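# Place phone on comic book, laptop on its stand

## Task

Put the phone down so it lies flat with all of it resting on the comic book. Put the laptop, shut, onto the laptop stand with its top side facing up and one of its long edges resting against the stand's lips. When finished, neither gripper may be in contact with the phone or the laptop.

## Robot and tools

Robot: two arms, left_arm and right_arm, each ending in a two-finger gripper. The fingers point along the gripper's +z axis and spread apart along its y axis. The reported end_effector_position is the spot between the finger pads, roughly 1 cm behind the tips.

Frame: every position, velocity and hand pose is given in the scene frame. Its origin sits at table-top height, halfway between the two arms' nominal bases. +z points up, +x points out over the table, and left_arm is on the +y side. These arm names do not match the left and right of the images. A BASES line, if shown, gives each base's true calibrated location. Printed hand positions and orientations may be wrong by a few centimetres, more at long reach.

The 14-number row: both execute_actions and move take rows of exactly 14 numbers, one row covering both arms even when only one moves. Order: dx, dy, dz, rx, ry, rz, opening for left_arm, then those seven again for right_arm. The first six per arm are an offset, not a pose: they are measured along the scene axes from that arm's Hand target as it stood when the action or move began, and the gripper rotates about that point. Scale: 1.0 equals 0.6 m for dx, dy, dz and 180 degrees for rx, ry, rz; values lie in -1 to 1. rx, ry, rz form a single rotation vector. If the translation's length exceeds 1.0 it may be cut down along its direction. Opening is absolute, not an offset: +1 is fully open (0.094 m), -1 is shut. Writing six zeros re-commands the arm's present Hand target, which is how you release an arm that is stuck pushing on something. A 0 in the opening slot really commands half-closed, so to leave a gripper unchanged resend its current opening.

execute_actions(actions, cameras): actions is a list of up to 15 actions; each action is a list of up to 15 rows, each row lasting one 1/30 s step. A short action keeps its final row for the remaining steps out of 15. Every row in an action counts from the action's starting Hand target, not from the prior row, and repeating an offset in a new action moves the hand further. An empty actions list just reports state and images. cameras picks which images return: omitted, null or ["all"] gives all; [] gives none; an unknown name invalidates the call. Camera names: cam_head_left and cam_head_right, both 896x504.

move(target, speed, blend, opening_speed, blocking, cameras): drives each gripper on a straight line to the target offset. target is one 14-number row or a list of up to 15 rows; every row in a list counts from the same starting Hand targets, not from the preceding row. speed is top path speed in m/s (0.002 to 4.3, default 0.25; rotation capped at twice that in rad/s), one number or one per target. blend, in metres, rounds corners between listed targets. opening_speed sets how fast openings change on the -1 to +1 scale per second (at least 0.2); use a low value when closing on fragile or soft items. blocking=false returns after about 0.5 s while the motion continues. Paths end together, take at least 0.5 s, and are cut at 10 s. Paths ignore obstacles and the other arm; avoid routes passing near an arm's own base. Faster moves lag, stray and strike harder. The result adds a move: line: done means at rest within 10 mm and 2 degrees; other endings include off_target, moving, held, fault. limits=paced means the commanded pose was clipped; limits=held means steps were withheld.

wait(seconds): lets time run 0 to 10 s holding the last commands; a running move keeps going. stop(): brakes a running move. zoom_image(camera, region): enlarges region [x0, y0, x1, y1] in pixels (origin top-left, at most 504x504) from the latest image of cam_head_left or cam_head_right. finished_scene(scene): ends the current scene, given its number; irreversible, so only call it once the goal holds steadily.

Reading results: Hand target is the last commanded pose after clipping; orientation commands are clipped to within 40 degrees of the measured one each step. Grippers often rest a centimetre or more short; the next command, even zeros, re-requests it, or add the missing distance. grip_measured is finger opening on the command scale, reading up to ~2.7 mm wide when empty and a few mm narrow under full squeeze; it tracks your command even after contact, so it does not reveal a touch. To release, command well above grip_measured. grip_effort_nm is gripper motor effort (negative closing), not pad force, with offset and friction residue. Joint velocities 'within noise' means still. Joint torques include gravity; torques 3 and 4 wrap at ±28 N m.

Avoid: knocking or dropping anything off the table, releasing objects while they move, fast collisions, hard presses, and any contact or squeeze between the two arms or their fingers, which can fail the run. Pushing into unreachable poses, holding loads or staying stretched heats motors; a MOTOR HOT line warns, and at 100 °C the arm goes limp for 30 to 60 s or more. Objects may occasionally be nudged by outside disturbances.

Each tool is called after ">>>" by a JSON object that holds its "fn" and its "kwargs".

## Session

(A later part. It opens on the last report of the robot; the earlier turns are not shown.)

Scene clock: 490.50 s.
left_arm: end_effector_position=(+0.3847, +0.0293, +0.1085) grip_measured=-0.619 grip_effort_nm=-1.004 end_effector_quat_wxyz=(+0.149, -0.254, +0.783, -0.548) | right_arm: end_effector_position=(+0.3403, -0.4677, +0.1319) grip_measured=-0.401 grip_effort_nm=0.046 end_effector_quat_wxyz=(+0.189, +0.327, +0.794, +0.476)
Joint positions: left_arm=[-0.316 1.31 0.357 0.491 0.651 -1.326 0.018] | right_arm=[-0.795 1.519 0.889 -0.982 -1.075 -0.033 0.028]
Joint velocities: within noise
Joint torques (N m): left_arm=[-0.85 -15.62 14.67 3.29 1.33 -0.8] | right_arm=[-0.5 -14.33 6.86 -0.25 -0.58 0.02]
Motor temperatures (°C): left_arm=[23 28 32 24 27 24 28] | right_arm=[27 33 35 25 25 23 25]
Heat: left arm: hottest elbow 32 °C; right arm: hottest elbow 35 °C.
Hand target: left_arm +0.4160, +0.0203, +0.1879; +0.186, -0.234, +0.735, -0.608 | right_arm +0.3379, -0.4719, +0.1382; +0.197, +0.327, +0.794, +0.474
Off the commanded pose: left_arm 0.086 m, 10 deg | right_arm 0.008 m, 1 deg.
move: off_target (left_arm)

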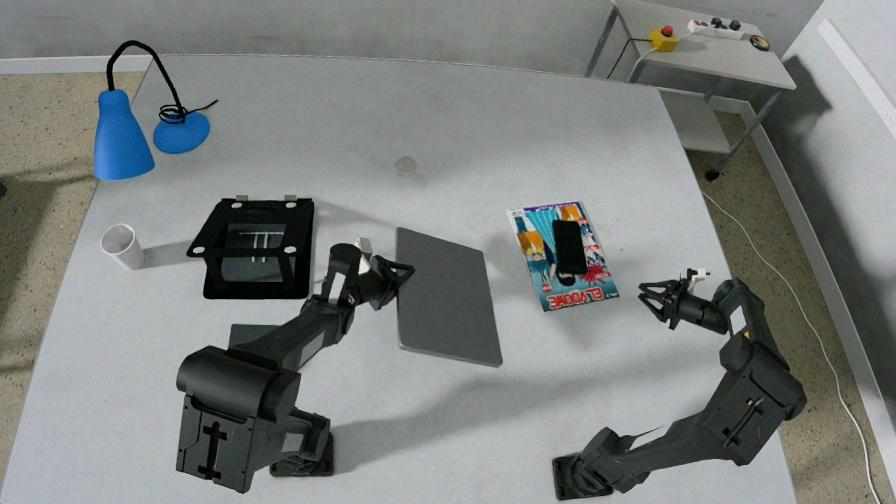

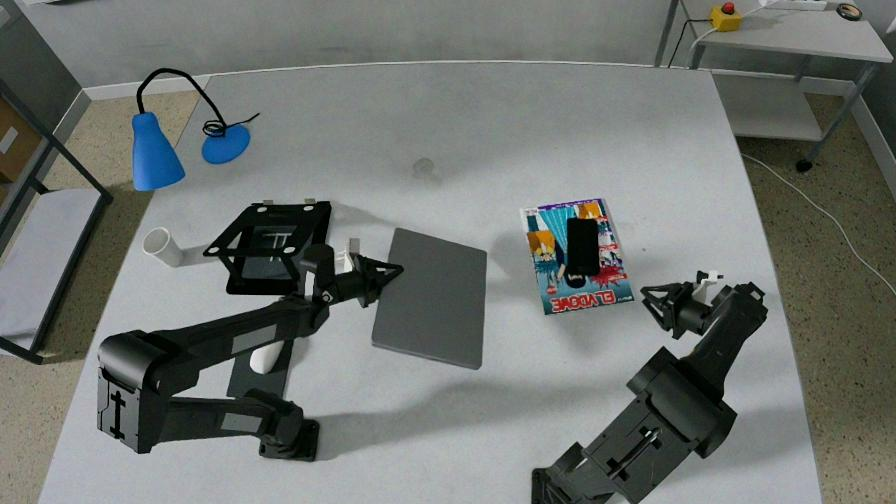

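>>> {"fn": "move", "kwargs": {"target": [0.0,0.0,0.15,0,0,0,-0.9,0,0,0,0,0,0,-0.4], "speed": 0.12}}

>>> {"fn": "zoom_image", "kwargs": {"camera": "cam_head_left", "region": [320, 170, 540, 390]}}

>>> {"fn": "zoom_image", "kwargs": {"camera": "cam_head_right", "region": [320, 170, 540, 390]}}

Scene clock: 495.43 s.
left_arm: end_effector_position=(+0.3537, +0.0395, +0.1484) grip_measured=-0.622 grip_effort_nm=-1.009 end_effector_quat_wxyz=(+0.121, -0.272, +0.795, -0.528) | right_arm: end_effector_position=(+0.3403, -0.4677, +0.1319) grip_measured=-0.401 grip_effort_nm=0.051 end_effector_quat_wxyz=(+0.189, +0.327, +0.794, +0.476)
Joint positions: left_arm=[-0.311 1.025 0.374 0.104 0.655 -1.32 0.018] | right_arm=[-0.795 1.519 0.889 -0.982 -1.075 -0.033 0.028]
Joint velocities: within noise
Joint torques (N m): left_arm=[-0.15 -12.4 25.98 3.34 1.63 -0.8] | right_arm=[-0.44 -14.45 6.86 -0.23 -0.58 0.02]
Motor temperatures (°C): left_arm=[23 28 33 24 28 24 28] | right_arm=[27 33 35 25 25 23 25]
Heat: left arm: hottest elbow 33 °C; right arm: hottest elbow 35 °C.
Hand target: left_arm +0.4160, +0.0203, +0.2780; +0.186, -0.234, +0.735, -0.608 | right_arm +0.3379, -0.4719, +0.1382; +0.197, +0.327, +0.794, +0.474
Off the commanded pose: left_arm 0.145 m, 14 deg | right_arm 0.008 m, 1 deg.
move: off_target (left_arm)

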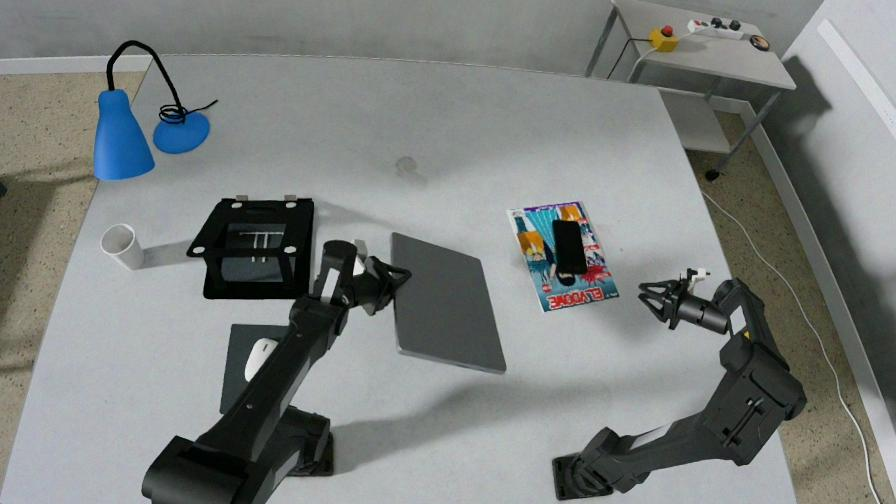

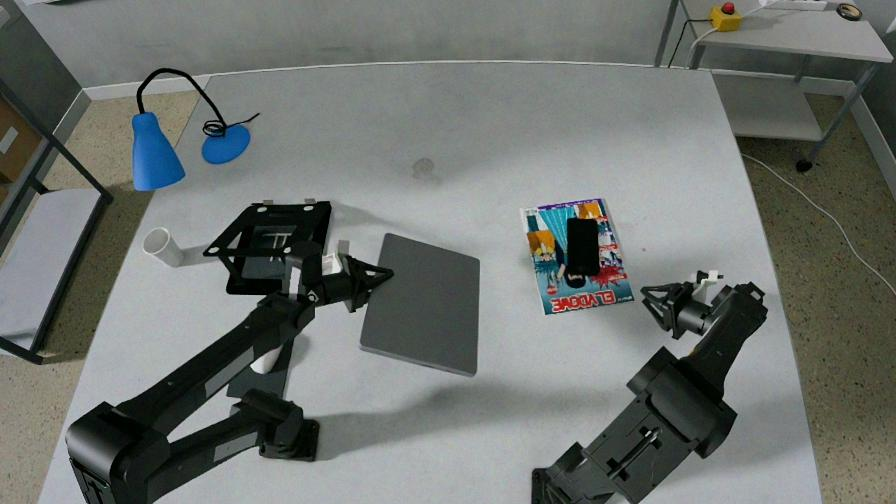

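Scaled by 2.291.

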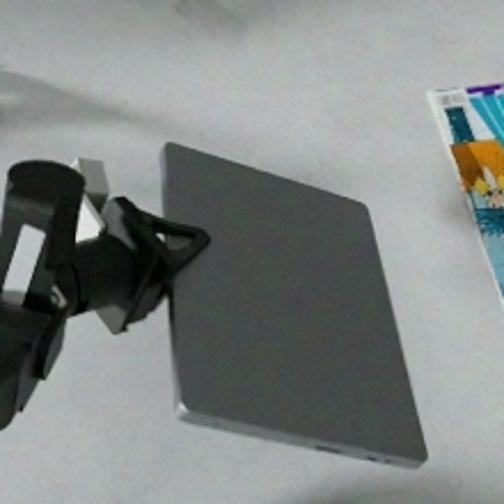

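Scaled by 2.291.

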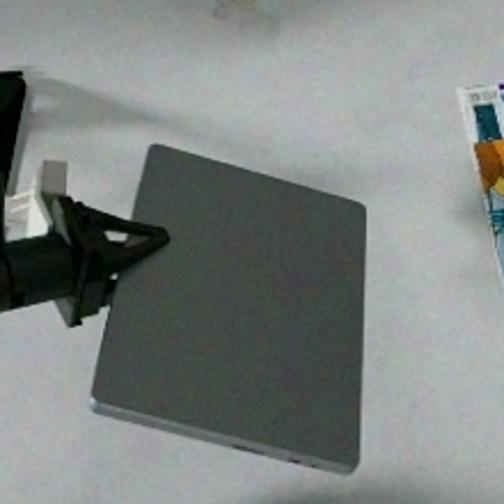

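>>> {"fn": "move", "kwargs": {"target": [0.08,0.02,0.12,-0.02,-0.015,0,-0.9,0,0,0,0,0,0,-0.4], "speed": 0.15}}

>>> {"fn": "zoom_image", "kwargs": {"camera": "cam_head_left", "region": [300, 150, 540, 390]}}

Scene clock: 518.10 s.
left_arm: end_effector_position=(+0.4118, +0.0481, +0.2166) grip_measured=-0.623 grip_effort_nm=-1.004 end_effector_quat_wxyz=(+0.132, -0.271, +0.770, -0.563) | right_arm: end_effector_position=(+0.3403, -0.4677, +0.1319) grip_measured=-0.401 grip_effort_nm=0.046 end_effector_quat_wxyz=(+0.189, +0.327, +0.794, +0.476)
Joint positions: left_arm=[-0.223 1.074 0.558 0.045 0.749 -1.345 0.018] | right_arm=[-0.795 1.519 0.889 -0.982 -1.075 -0.033 0.028]
Joint velocities: within noise
Joint torques (N m): left_arm=[-0.79 -12.22 26.65 4.07 1.41 -0.99] | right_arm=[-0.44 -14.51 6.84 -0.21 -0.59 0.03]
Motor temperatures (°C): left_arm=[23 28 42 24 31 25 28] | right_arm=[27 33 35 25 25 23 25]
Heat: left arm: hottest elbow 42 °C; right arm: hottest elbow 35 °C.
Hand target: left_arm +0.4640, +0.0323, +0.3499; +0.196, -0.225, +0.711, -0.636 | right_arm +0.3379, -0.4719, +0.1382; +0.197, +0.327, +0.794, +0.474
Off the commanded pose: left_arm 0.144 m, 14 deg | right_arm 0.008 m, 1 deg.
move: off_target (left_arm)

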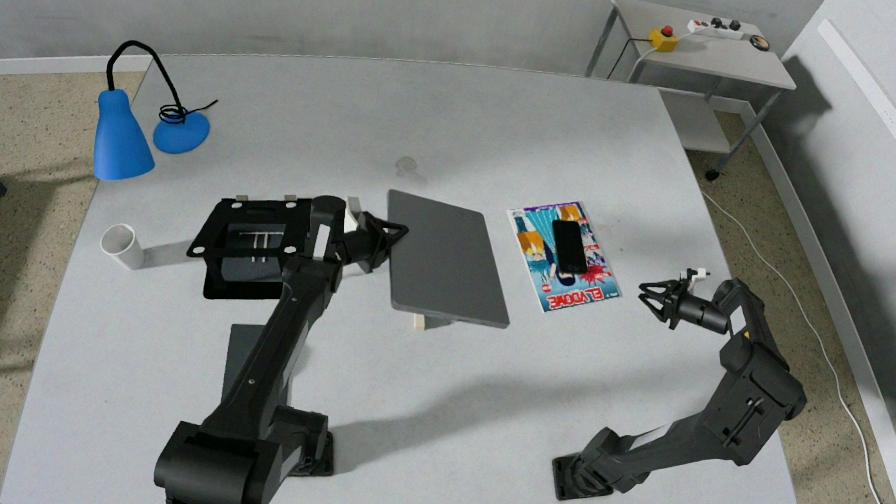

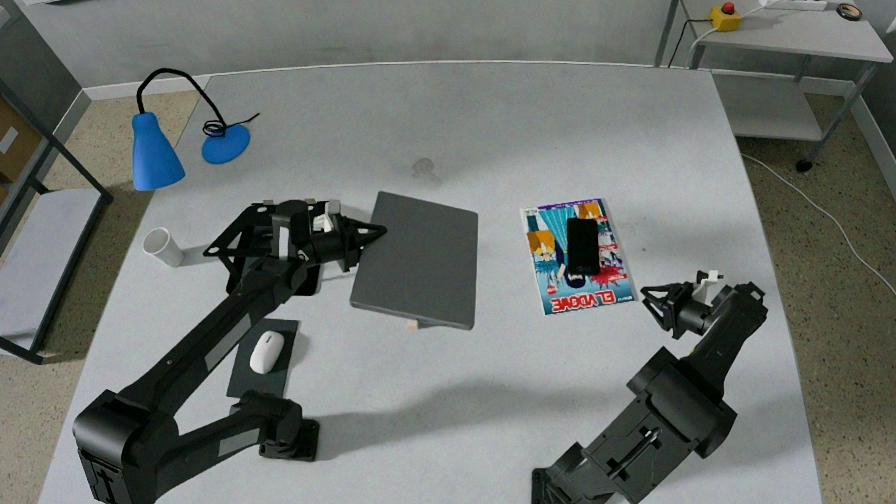

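Scaled by 2.100.

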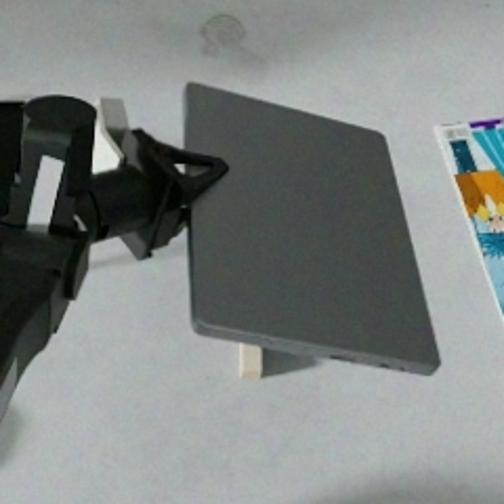

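>>> {"fn": "move", "kwargs": {"target": [0.0,0.3,0.08,0.044,0.0,0.216,-0.9,0,0,0,0,0,0,-0.4], "speed": 0.25}}

Scene clock: 532.33 s.
left_arm: end_effector_position=(+0.4195, +0.2099, +0.2324) grip_measured=-0.624 grip_effort_nm=-1.004 end_effector_quat_wxyz=(+0.314, -0.482, +0.715, -0.396) | right_arm: end_effector_position=(+0.3403, -0.4677, +0.1319) grip_measured=-0.401 grip_effort_nm=0.056 end_effector_quat_wxyz=(+0.189, +0.327, +0.794, +0.476)
Joint positions: left_arm=[0.024 0.822 0.558 -0.275 0.312 -1.311 0.018] | right_arm=[-0.795 1.519 0.889 -0.982 -1.075 -0.033 0.028]
Joint velocities: within noise
Joint torques (N m): left_arm=[-0.38 -11.75 -26.61 3.93 1.18 -0.75] | right_arm=[-0.44 -14.45 6.87 -0.23 -0.58 0.03]
Motor temperatures (°C): left_arm=[23 28 46 24 31 25 28] | right_arm=[27 33 35 25 25 23 25]
Heat: left arm: hottest elbow 46 °C; right arm: hottest elbow 35 °C.
Hand target: left_arm +0.4640, +0.2122, +0.3979; +0.411, -0.435, +0.637, -0.485 | right_arm +0.3379, -0.4719, +0.1382; +0.197, +0.327, +0.794, +0.474
Off the commanded pose: left_arm 0.171 m, 18 deg | right_arm 0.008 m, 1 deg.
move: off_target (left_arm)

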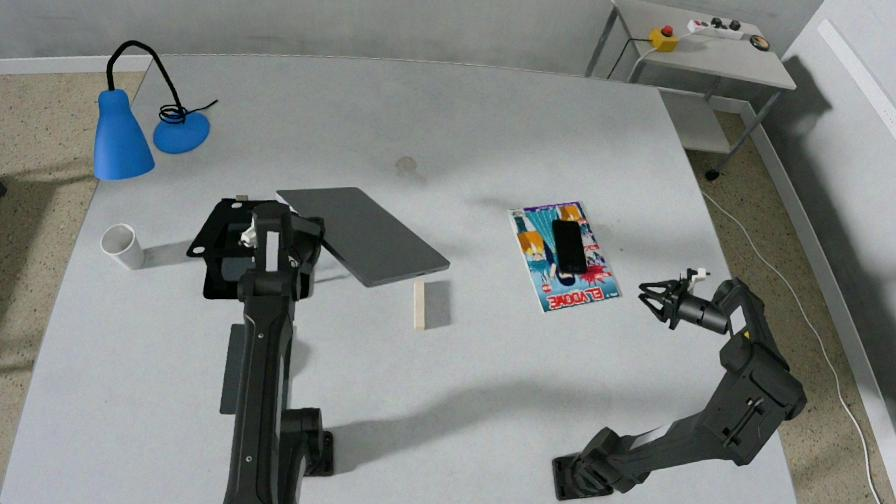

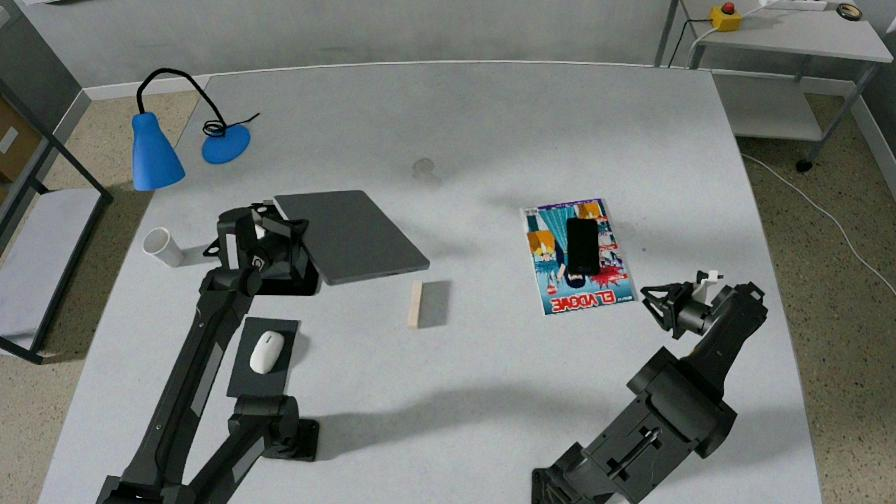

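>>> {"fn": "move", "kwargs": {"target": [0.03,0.37,0.0,0.03,-0.03,0.222,-0.9,0,0,0,0,0,0,-0.4], "speed": 0.2}}

>>> {"fn": "zoom_image", "kwargs": {"camera": "cam_head_left", "region": [120, 120, 400, 370]}}

>>> {"fn": "zoom_image", "kwargs": {"camera": "cam_head_right", "region": [120, 120, 400, 370]}}

Scene clock: 565.80 s.
left_arm: end_effector_position=(+0.4195, +0.4065, +0.2270) grip_measured=-0.625 grip_effort_nm=-1.009 end_effector_quat_wxyz=(-0.478, +0.642, -0.560, +0.213) | right_arm: end_effector_position=(+0.3403, -0.4677, +0.1319) grip_measured=-0.401 grip_effort_nm=0.051 end_effector_quat_wxyz=(+0.189, +0.327, +0.794, +0.476)
Joint positions: left_arm=[0.351 0.915 0.558 -0.113 -0.048 -1.297 0.018] | right_arm=[-0.795 1.519 0.889 -0.982 -1.075 -0.033 0.028]
Joint velocities: within noise
Joint torques (N m): left_arm=[-0.85 -11.34 -27.44 6.32 0.43 -0.82] | right_arm=[-0.38 -14.33 6.86 -0.21 -0.58 0.03]
Motor temperatures (°C): left_arm=[23 28 56 25 30 25 29] | right_arm=[27 33 35 25 25 23 25]
Heat: left arm: hottest elbow 56 °C; right arm: hottest elbow 35 °C.
Hand target: left_arm +0.4819, +0.4343, +0.3979; -0.601, +0.584, -0.452, +0.305 | right_arm +0.3379, -0.4719, +0.1382; +0.197, +0.327, +0.794, +0.474
Off the commanded pose: left_arm 0.184 m, 23 deg | right_arm 0.008 m, 1 deg.
move: off_target (left_arm)

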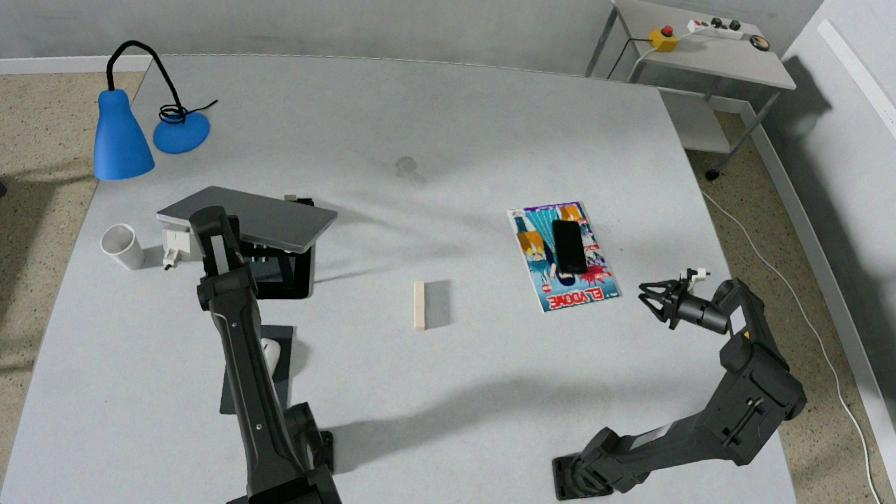

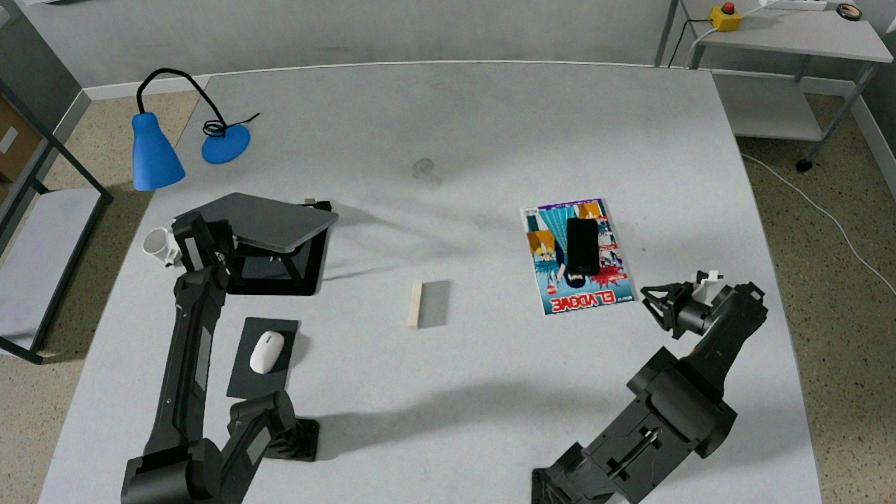

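Scaled by 1.800.

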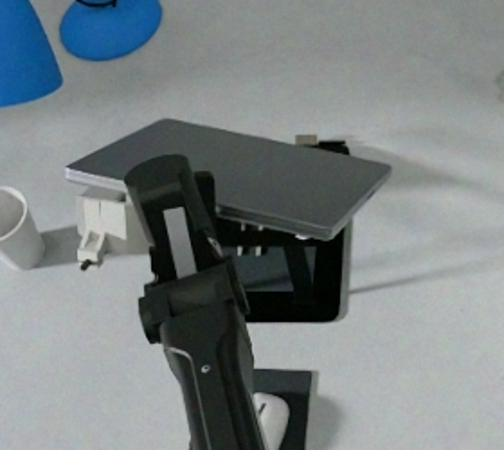

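Scaled by 1.800.

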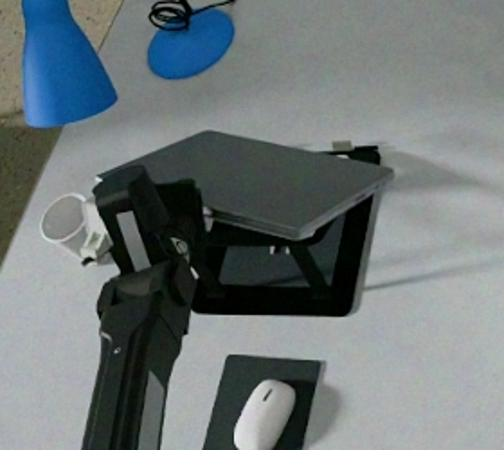

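>>> {"fn": "move", "kwargs": {"target": [0.07,0.0,-0.13,0.016,-0.089,0.115,-0.9,0,0,0,0,0,0,-0.4], "speed": 0.12}}

>>> {"fn": "zoom_image", "kwargs": {"camera": "cam_head_left", "region": [140, 150, 360, 320]}}

>>> {"fn": "zoom_image", "kwargs": {"camera": "cam_head_right", "region": [140, 150, 360, 320]}}

Scene clock: 584.40 s.
left_arm: end_effector_position=(+0.4953, +0.4362, +0.1994) grip_measured=-0.625 grip_effort_nm=-1.004 end_effector_quat_wxyz=(+0.651, -0.634, +0.391, -0.143) | right_arm: end_effector_position=(+0.3403, -0.4677, +0.1319) grip_measured=-0.401 grip_effort_nm=0.051 end_effector_quat_wxyz=(+0.189, +0.327, +0.794, +0.476)
Joint positions: left_arm=[0.174 1.407 0.558 0.715 -0.595 -1.31 0.018] | right_arm=[-0.795 1.519 0.889 -0.982 -1.075 -0.033 0.028]
Joint velocities: within noise
Joint torques (N m): left_arm=[-3.02 -17.44 17.09 6.91 -0.32 -0.76] | right_arm=[-0.32 -14.45 6.86 -0.23 -0.58 0.03]
Motor temperatures (°C): left_arm=[23 28 59 25 29 25 29] | right_arm=[27 33 35 25 25 23 25]
Heat: left arm: hottest elbow 59 °C; right arm: hottest elbow 35 °C.
Hand target: left_arm +0.5240, +0.4342, +0.3199; +0.717, -0.593, +0.261, -0.259 | right_arm +0.3379, -0.4719, +0.1382; +0.197, +0.327, +0.794, +0.474
Off the commanded pose: left_arm 0.124 m, 22 deg | right_arm 0.008 m, 1 deg.
move: off_target (left_arm)

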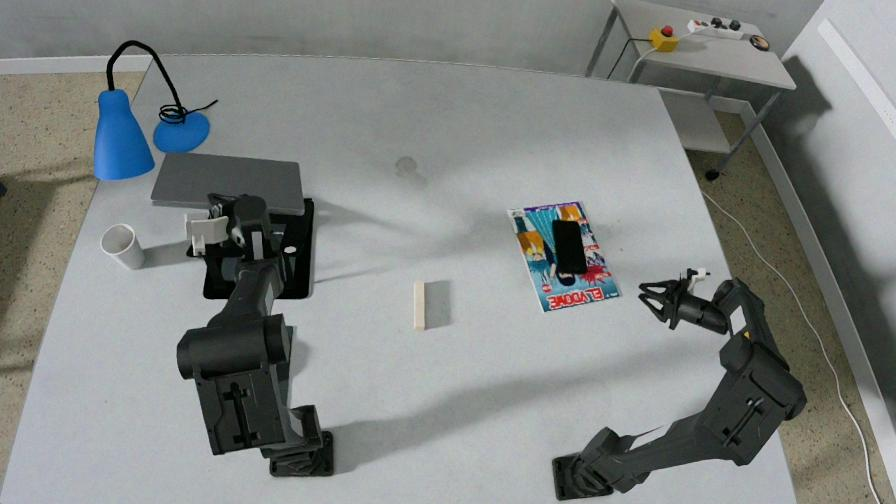

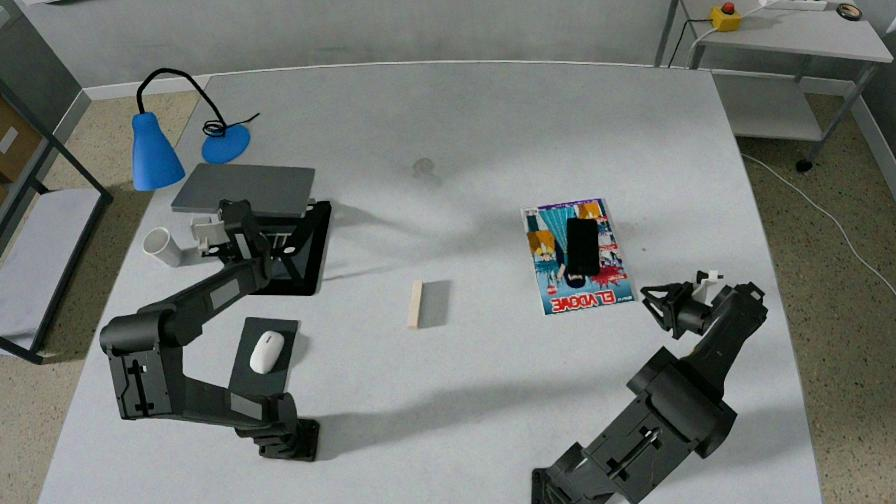

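Scaled by 2.291.

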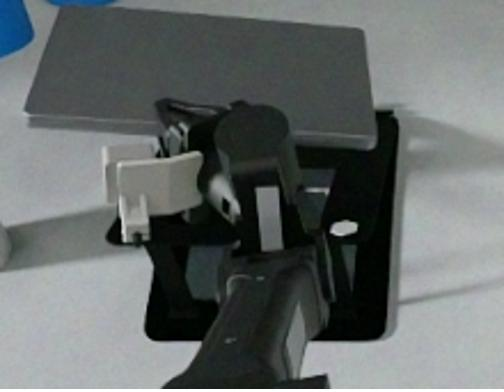

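Scaled by 2.291.

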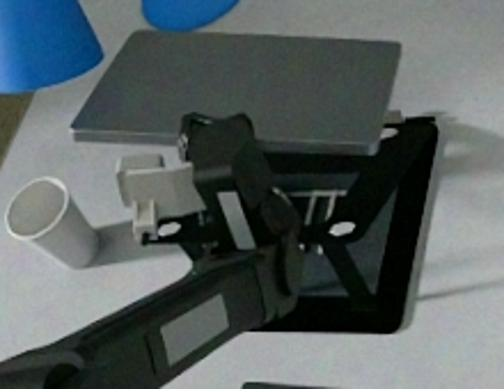

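>>> {"fn": "move", "kwargs": {"target": [0.015,0.0,-0.08,-0.061,0.011,0.011,-0.9,0,0,0,0,0,0,-0.4], "speed": 0.1}}

>>> {"fn": "zoom_image", "kwargs": {"camera": "cam_head_left", "region": [140, 150, 360, 320]}}

>>> {"fn": "zoom_image", "kwargs": {"camera": "cam_head_right", "region": [140, 150, 360, 320]}}

Scene clock: 601.30 s.
left_arm: end_effector_position=(+0.4897, +0.4352, +0.1697) grip_measured=-0.625 grip_effort_nm=-1.009 end_effector_quat_wxyz=(-0.620, +0.683, -0.360, +0.141) | right_arm: end_effector_position=(+0.3403, -0.4677, +0.1319) grip_measured=-0.401 grip_effort_nm=0.051 end_effector_quat_wxyz=(+0.189, +0.327, +0.794, +0.476)
Joint positions: left_arm=[0.155 1.439 0.56 0.634 -0.663 -1.462 0.018] | right_arm=[-0.795 1.519 0.889 -0.982 -1.075 -0.033 0.028]
Joint velocities: within noise
Joint torques (N m): left_arm=[-3.55 -16.79 18.66 3.69 -0.43 -1.32] | right_arm=[-0.38 -14.45 6.84 -0.24 -0.59 0.03]
Motor temperatures (°C): left_arm=[23 29 56 26 29 25 29] | right_arm=[26 33 35 25 25 23 25]
Heat: left arm: hottest elbow 56 °C; right arm: hottest elbow 35 °C.
Hand target: left_arm +0.5329, +0.4343, +0.2719; -0.657, +0.667, -0.236, +0.260 | right_arm +0.3379, -0.4719, +0.1382; +0.197, +0.327, +0.794, +0.474
Off the commanded pose: left_arm 0.111 m, 20 deg | right_arm 0.008 m, 1 deg.
move: off_target (left_arm)

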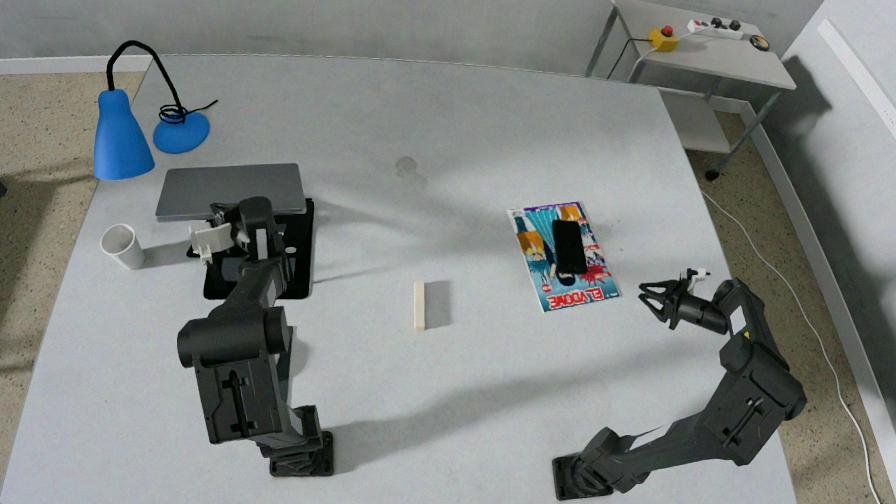

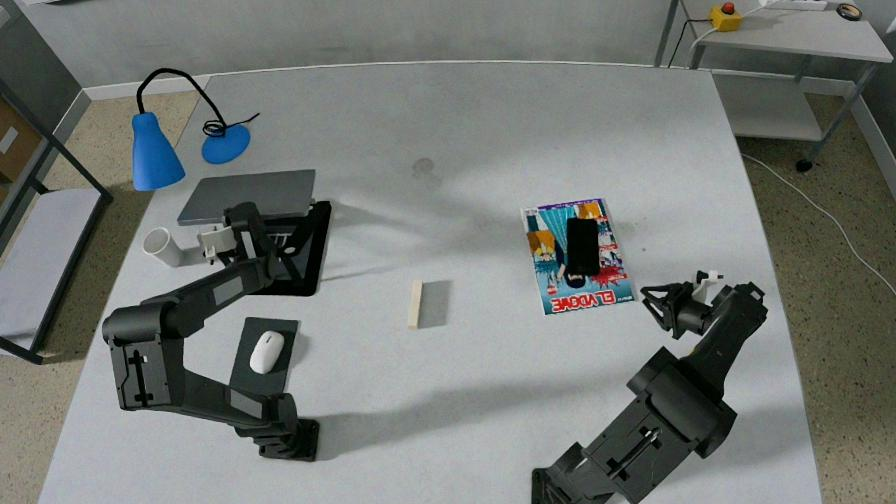

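Scaled by 2.291.

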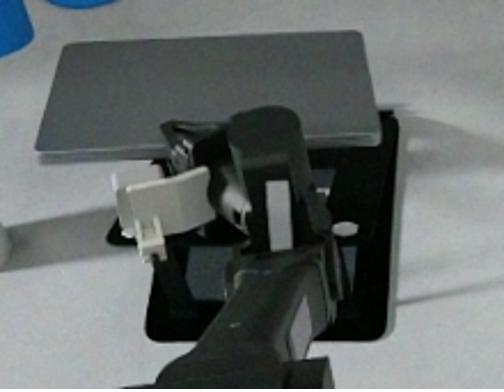

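Scaled by 2.291.

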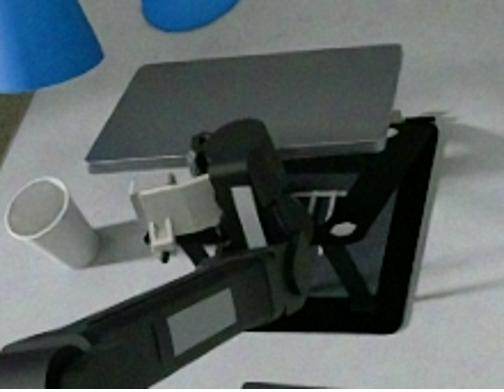

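>>> {"fn": "move", "kwargs": {"target": [-0.05,-0.013,-0.085,-0.02,0.006,0.0,-0.9,0,0,0,0,0,0,-0.4], "speed": 0.1}}

>>> {"fn": "zoom_image", "kwargs": {"camera": "cam_head_left", "region": [140, 150, 360, 320]}}

>>> {"fn": "zoom_image", "kwargs": {"camera": "cam_head_right", "region": [140, 150, 360, 320]}}

Scene clock: 611.00 s.
left_arm: end_effector_position=(+0.4895, +0.4345, +0.1702) grip_measured=-0.625 grip_effort_nm=-1.009 end_effector_quat_wxyz=(-0.615, +0.695, -0.334, +0.163) | right_arm: end_effector_position=(+0.3403, -0.4677, +0.1319) grip_measured=-0.401 grip_effort_nm=0.056 end_effector_quat_wxyz=(+0.189, +0.327, +0.794, +0.476)
Joint positions: left_arm=[0.152 1.438 0.56 0.634 -0.669 -1.535 0.018] | right_arm=[-0.795 1.519 0.889 -0.982 -1.075 -0.033 0.028]
Joint velocities: within noise
Joint torques (N m): left_arm=[-3.6 -14.51 10.52 4.96 -0.53 -1.36] | right_arm=[-0.38 -14.45 6.84 -0.23 -0.58 0.02]
Motor temperatures (°C): left_arm=[23 29 56 25 29 26 29] | right_arm=[26 33 36 25 25 23 25]
Heat: left arm: hottest elbow 56 °C; right arm: hottest elbow 36 °C.
Hand target: left_arm +0.5029, +0.4265, +0.2209; -0.633, +0.690, -0.234, +0.261 | right_arm +0.3379, -0.4719, +0.1382; +0.197, +0.327, +0.794, +0.474
Off the commanded pose: left_arm 0.053 m, 16 deg | right_arm 0.008 m, 1 deg.
move: off_target (left_arm)

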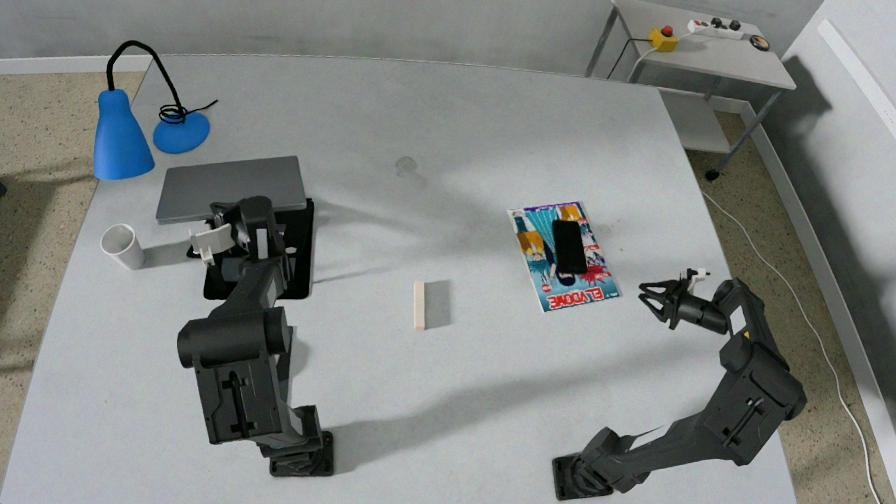

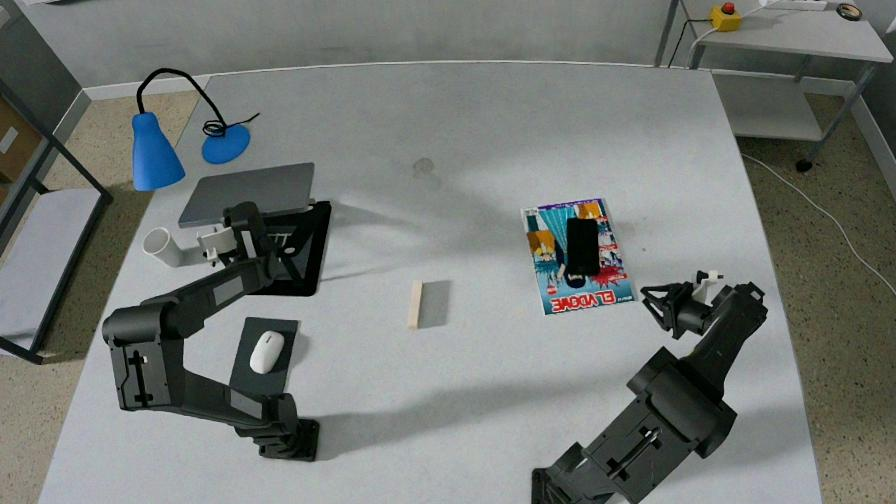

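Scaled by 2.291.

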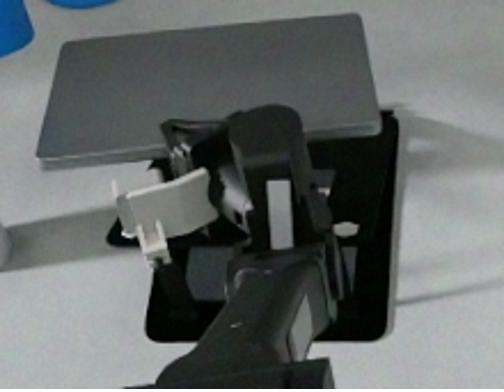

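Scaled by 2.291.

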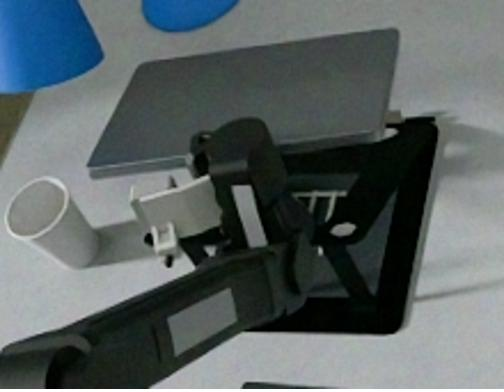

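>>> {"fn": "move", "kwargs": {"target": [-0.07,-0.01,-0.11,0.0,0.025,0.0,-0.9,0,0,0,0,0,0,-0.4], "speed": 0.1}}

>>> {"fn": "zoom_image", "kwargs": {"camera": "cam_head_left", "region": [140, 150, 360, 320]}}

>>> {"fn": "zoom_image", "kwargs": {"camera": "cam_head_right", "region": [140, 150, 360, 320]}}

Scene clock: 616.33 s.
left_arm: end_effector_position=(+0.4757, +0.4287, +0.1772) grip_measured=-0.625 grip_effort_nm=-1.013 end_effector_quat_wxyz=(+0.645, -0.672, +0.311, -0.188) | right_arm: end_effector_position=(+0.3403, -0.4677, +0.1319) grip_measured=-0.401 grip_effort_nm=0.051 end_effector_quat_wxyz=(+0.189, +0.327, +0.794, +0.476)
Joint positions: left_arm=[0.142 1.448 0.495 0.828 -0.68 -1.5 0.018] | right_arm=[-0.795 1.519 0.889 -0.982 -1.075 -0.033 0.028]
Joint velocities: within noise
Joint torques (N m): left_arm=[-2.14 -8.23 2.86 3.47 -0.68 -1.48] | right_arm=[-0.44 -14.33 6.89 -0.23 -0.59 0.03]
Motor temperatures (°C): left_arm=[23 29 54 25 29 26 29] | right_arm=[26 33 36 25 25 23 25]
Heat: left arm: hottest elbow 54 °C; right arm: hottest elbow 36 °C.
Hand target: left_arm +0.4610, +0.4205, +0.1549; +0.623, -0.700, +0.259, -0.234 | right_arm +0.3379, -0.4719, +0.1382; +0.197, +0.327, +0.794, +0.474
Off the commanded pose: left_arm 0.028 m, 9 deg | right_arm 0.008 m, 1 deg.
move: off_target (left_arm)

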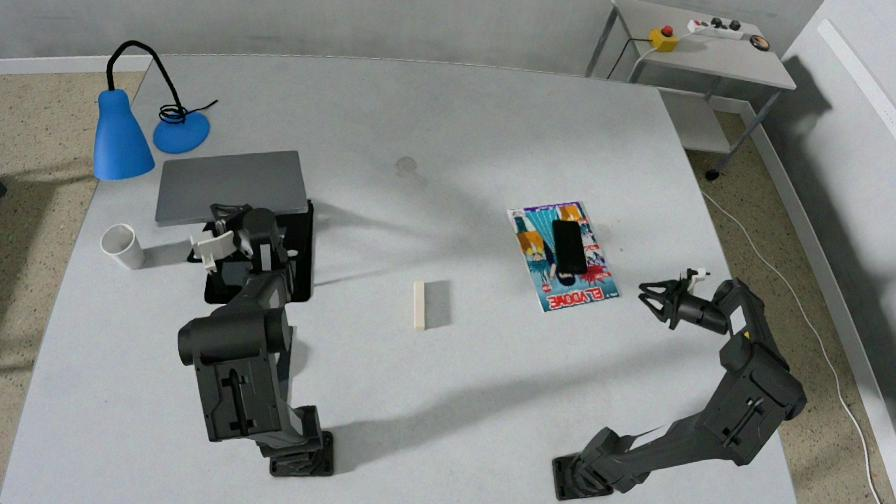

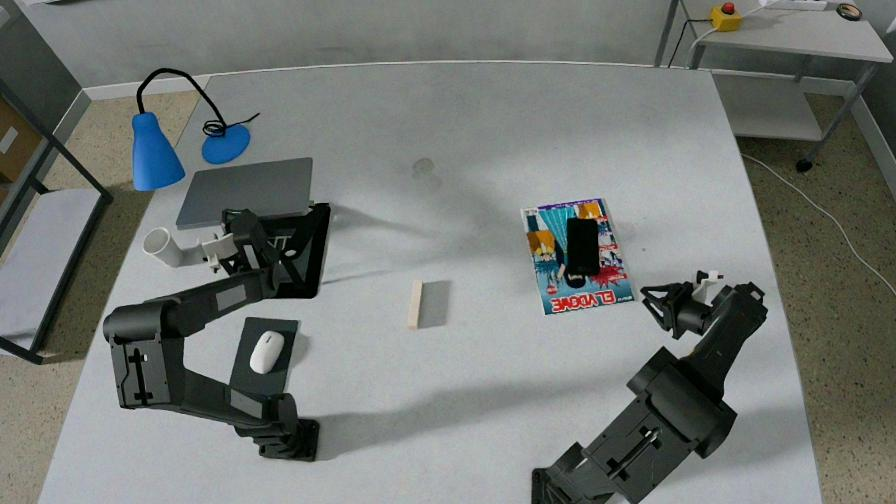

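Scaled by 2.291.

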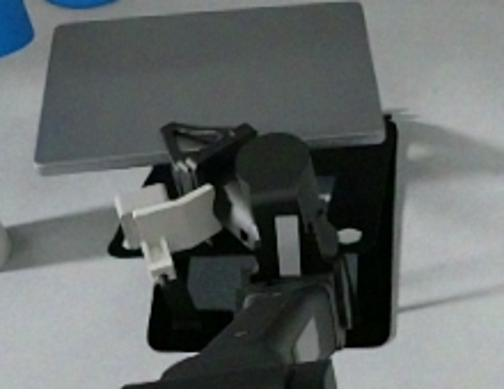

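Scaled by 2.291.

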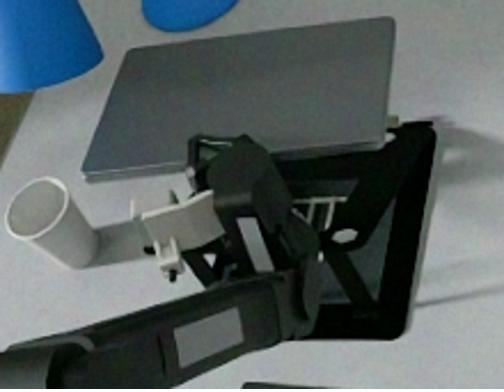

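>>> {"fn": "move", "kwargs": {"target": [[0.02,0.01,0.2,0.0,0.0,0.0,-0.9,0,0,0,0,0,0,-0.4],[-0.02,0.01,0.2,0.0,0.0,0.0,-0.9,0,0,0,0,0,0,-0.4]], "speed": 0.15}}

>>> {"fn": "zoom_image", "kwargs": {"camera": "cam_head_left", "region": [140, 150, 360, 320]}}

>>> {"fn": "zoom_image", "kwargs": {"camera": "cam_head_right", "region": [140, 150, 360, 320]}}

Scene clock: 630.97 s.
left_arm: end_effector_position=(+0.4340, +0.4180, +0.1762) grip_measured=-0.625 grip_effort_nm=-1.009 end_effector_quat_wxyz=(-0.573, +0.716, -0.377, +0.131) | right_arm: end_effector_position=(+0.3403, -0.4677, +0.1319) grip_measured=-0.401 grip_effort_nm=0.051 end_effector_quat_wxyz=(+0.189, +0.327, +0.794, +0.476)
Joint positions: left_arm=[0.144 1.187 0.478 0.311 -0.649 -1.559 0.018] | right_arm=[-0.795 1.519 0.889 -0.982 -1.075 -0.033 0.028]
Joint velocities: within noise
Joint torques (N m): left_arm=[-0.91 -17.9 15.39 4.34 -0.53 -0.95] | right_arm=[-0.38 -14.45 6.86 -0.24 -0.58 0.03]
Motor temperatures (°C): left_arm=[23 29 49 25 29 27 29] | right_arm=[26 33 36 25 25 23 25]
Heat: left arm: hottest elbow 49 °C; right arm: hottest elbow 36 °C.
Hand target: left_arm +0.4489, +0.4264, +0.2749; -0.623, +0.700, -0.259, +0.234 | right_arm +0.3379, -0.4719, +0.1382; +0.197, +0.327, +0.794, +0.474
Off the commanded pose: left_arm 0.100 m, 19 deg | right_arm 0.008 m, 1 deg.
move: off_target (left_arm)

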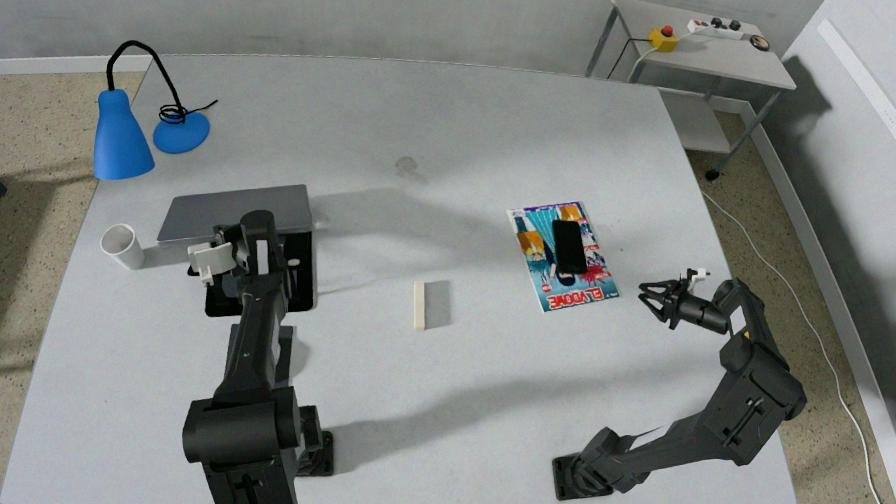

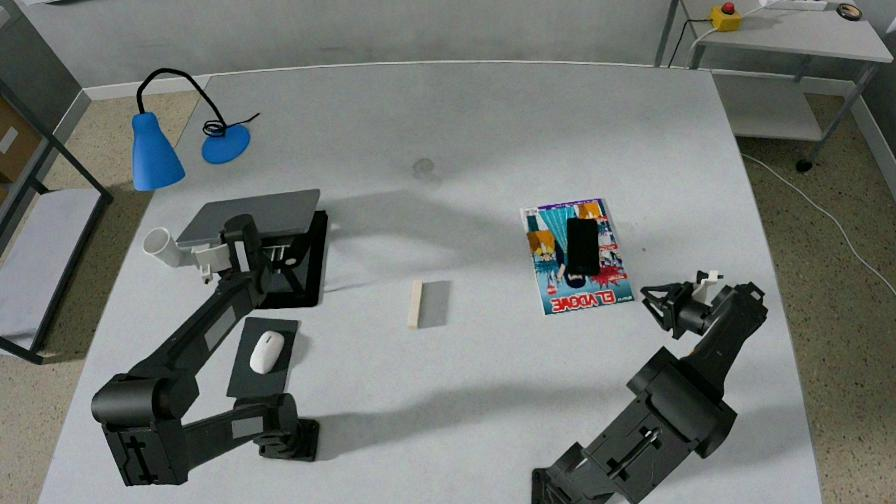

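Scaled by 2.291.

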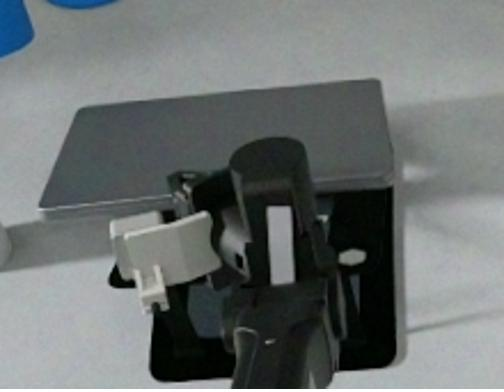

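Scaled by 2.291.

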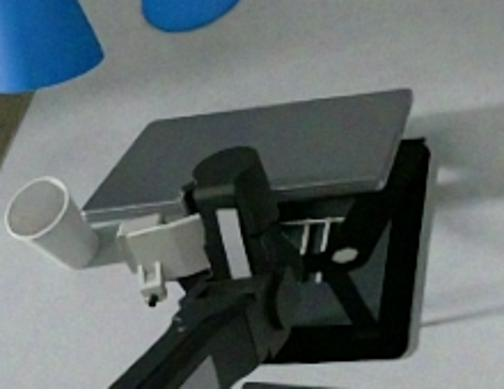

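>>> {"fn": "move", "kwargs": {"target": [0.0,0.0,-0.12,0.0,0.0,0.0,-0.9,0,0,0,0,0,0,-0.4], "speed": 0.08}}

>>> {"fn": "zoom_image", "kwargs": {"camera": "cam_head_left", "region": [140, 150, 360, 340]}}

>>> {"fn": "zoom_image", "kwargs": {"camera": "cam_head_right", "region": [140, 150, 360, 340]}}

Scene clock: 643.47 s.
left_arm: end_effector_position=(+0.4430, +0.4218, +0.1723) grip_measured=-0.625 grip_effort_nm=-1.004 end_effector_quat_wxyz=(-0.607, +0.696, -0.348, +0.160) | right_arm: end_effector_position=(+0.3403, -0.4677, +0.1319) grip_measured=-0.401 grip_effort_nm=0.051 end_effector_quat_wxyz=(+0.189, +0.327, +0.794, +0.476)
Joint positions: left_arm=[0.146 1.283 0.444 0.568 -0.656 -1.532 0.018] | right_arm=[-0.795 1.519 0.889 -0.982 -1.075 -0.033 0.028]
Joint velocities: within noise
Joint torques (N m): left_arm=[-0.79 -9.88 9.63 5.08 -0.38 -1.21] | right_arm=[-0.38 -14.45 6.86 -0.21 -0.57 0.03]
Motor temperatures (°C): left_arm=[23 29 49 25 29 26 29] | right_arm=[26 33 36 25 25 23 25]
Heat: left arm: hottest elbow 49 °C; right arm: hottest elbow 36 °C.
Hand target: left_arm +0.4489, +0.4264, +0.2029; -0.623, +0.700, -0.259, +0.234 | right_arm +0.3379, -0.4719, +0.1382; +0.197, +0.327, +0.794, +0.474
Off the commanded pose: left_arm 0.032 m, 13 deg | right_arm 0.008 m, 1 deg.
move: off_target (left_arm)

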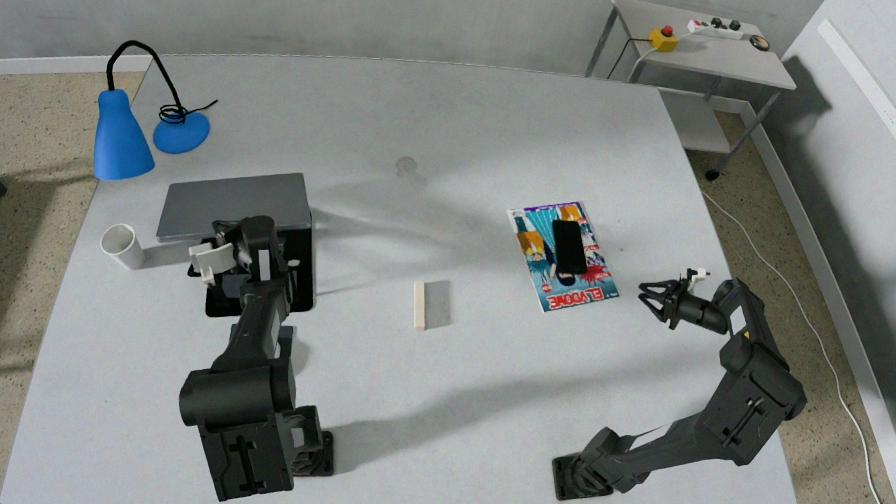

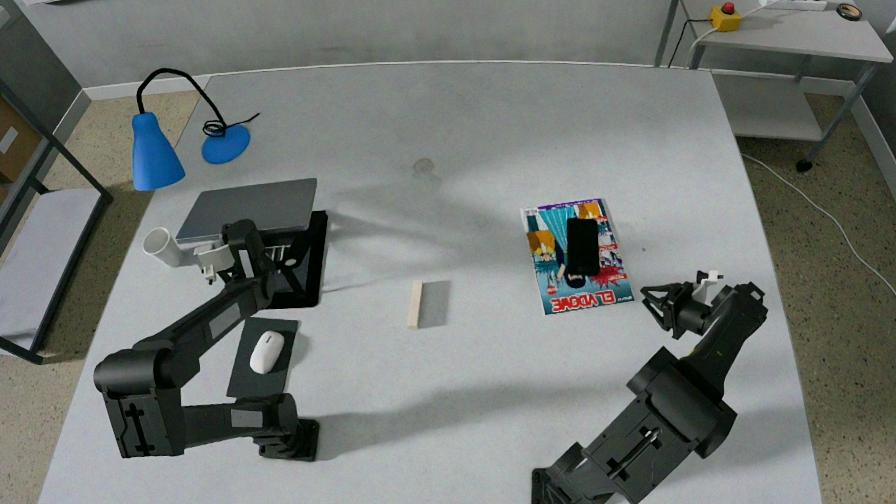

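Scaled by 2.291.

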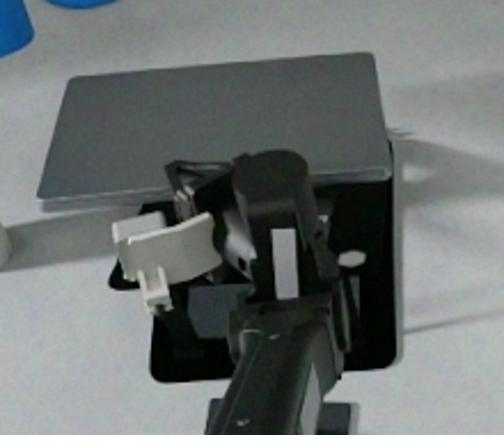

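Scaled by 2.291.

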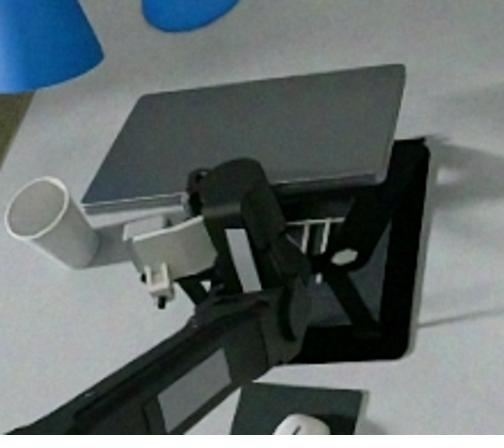

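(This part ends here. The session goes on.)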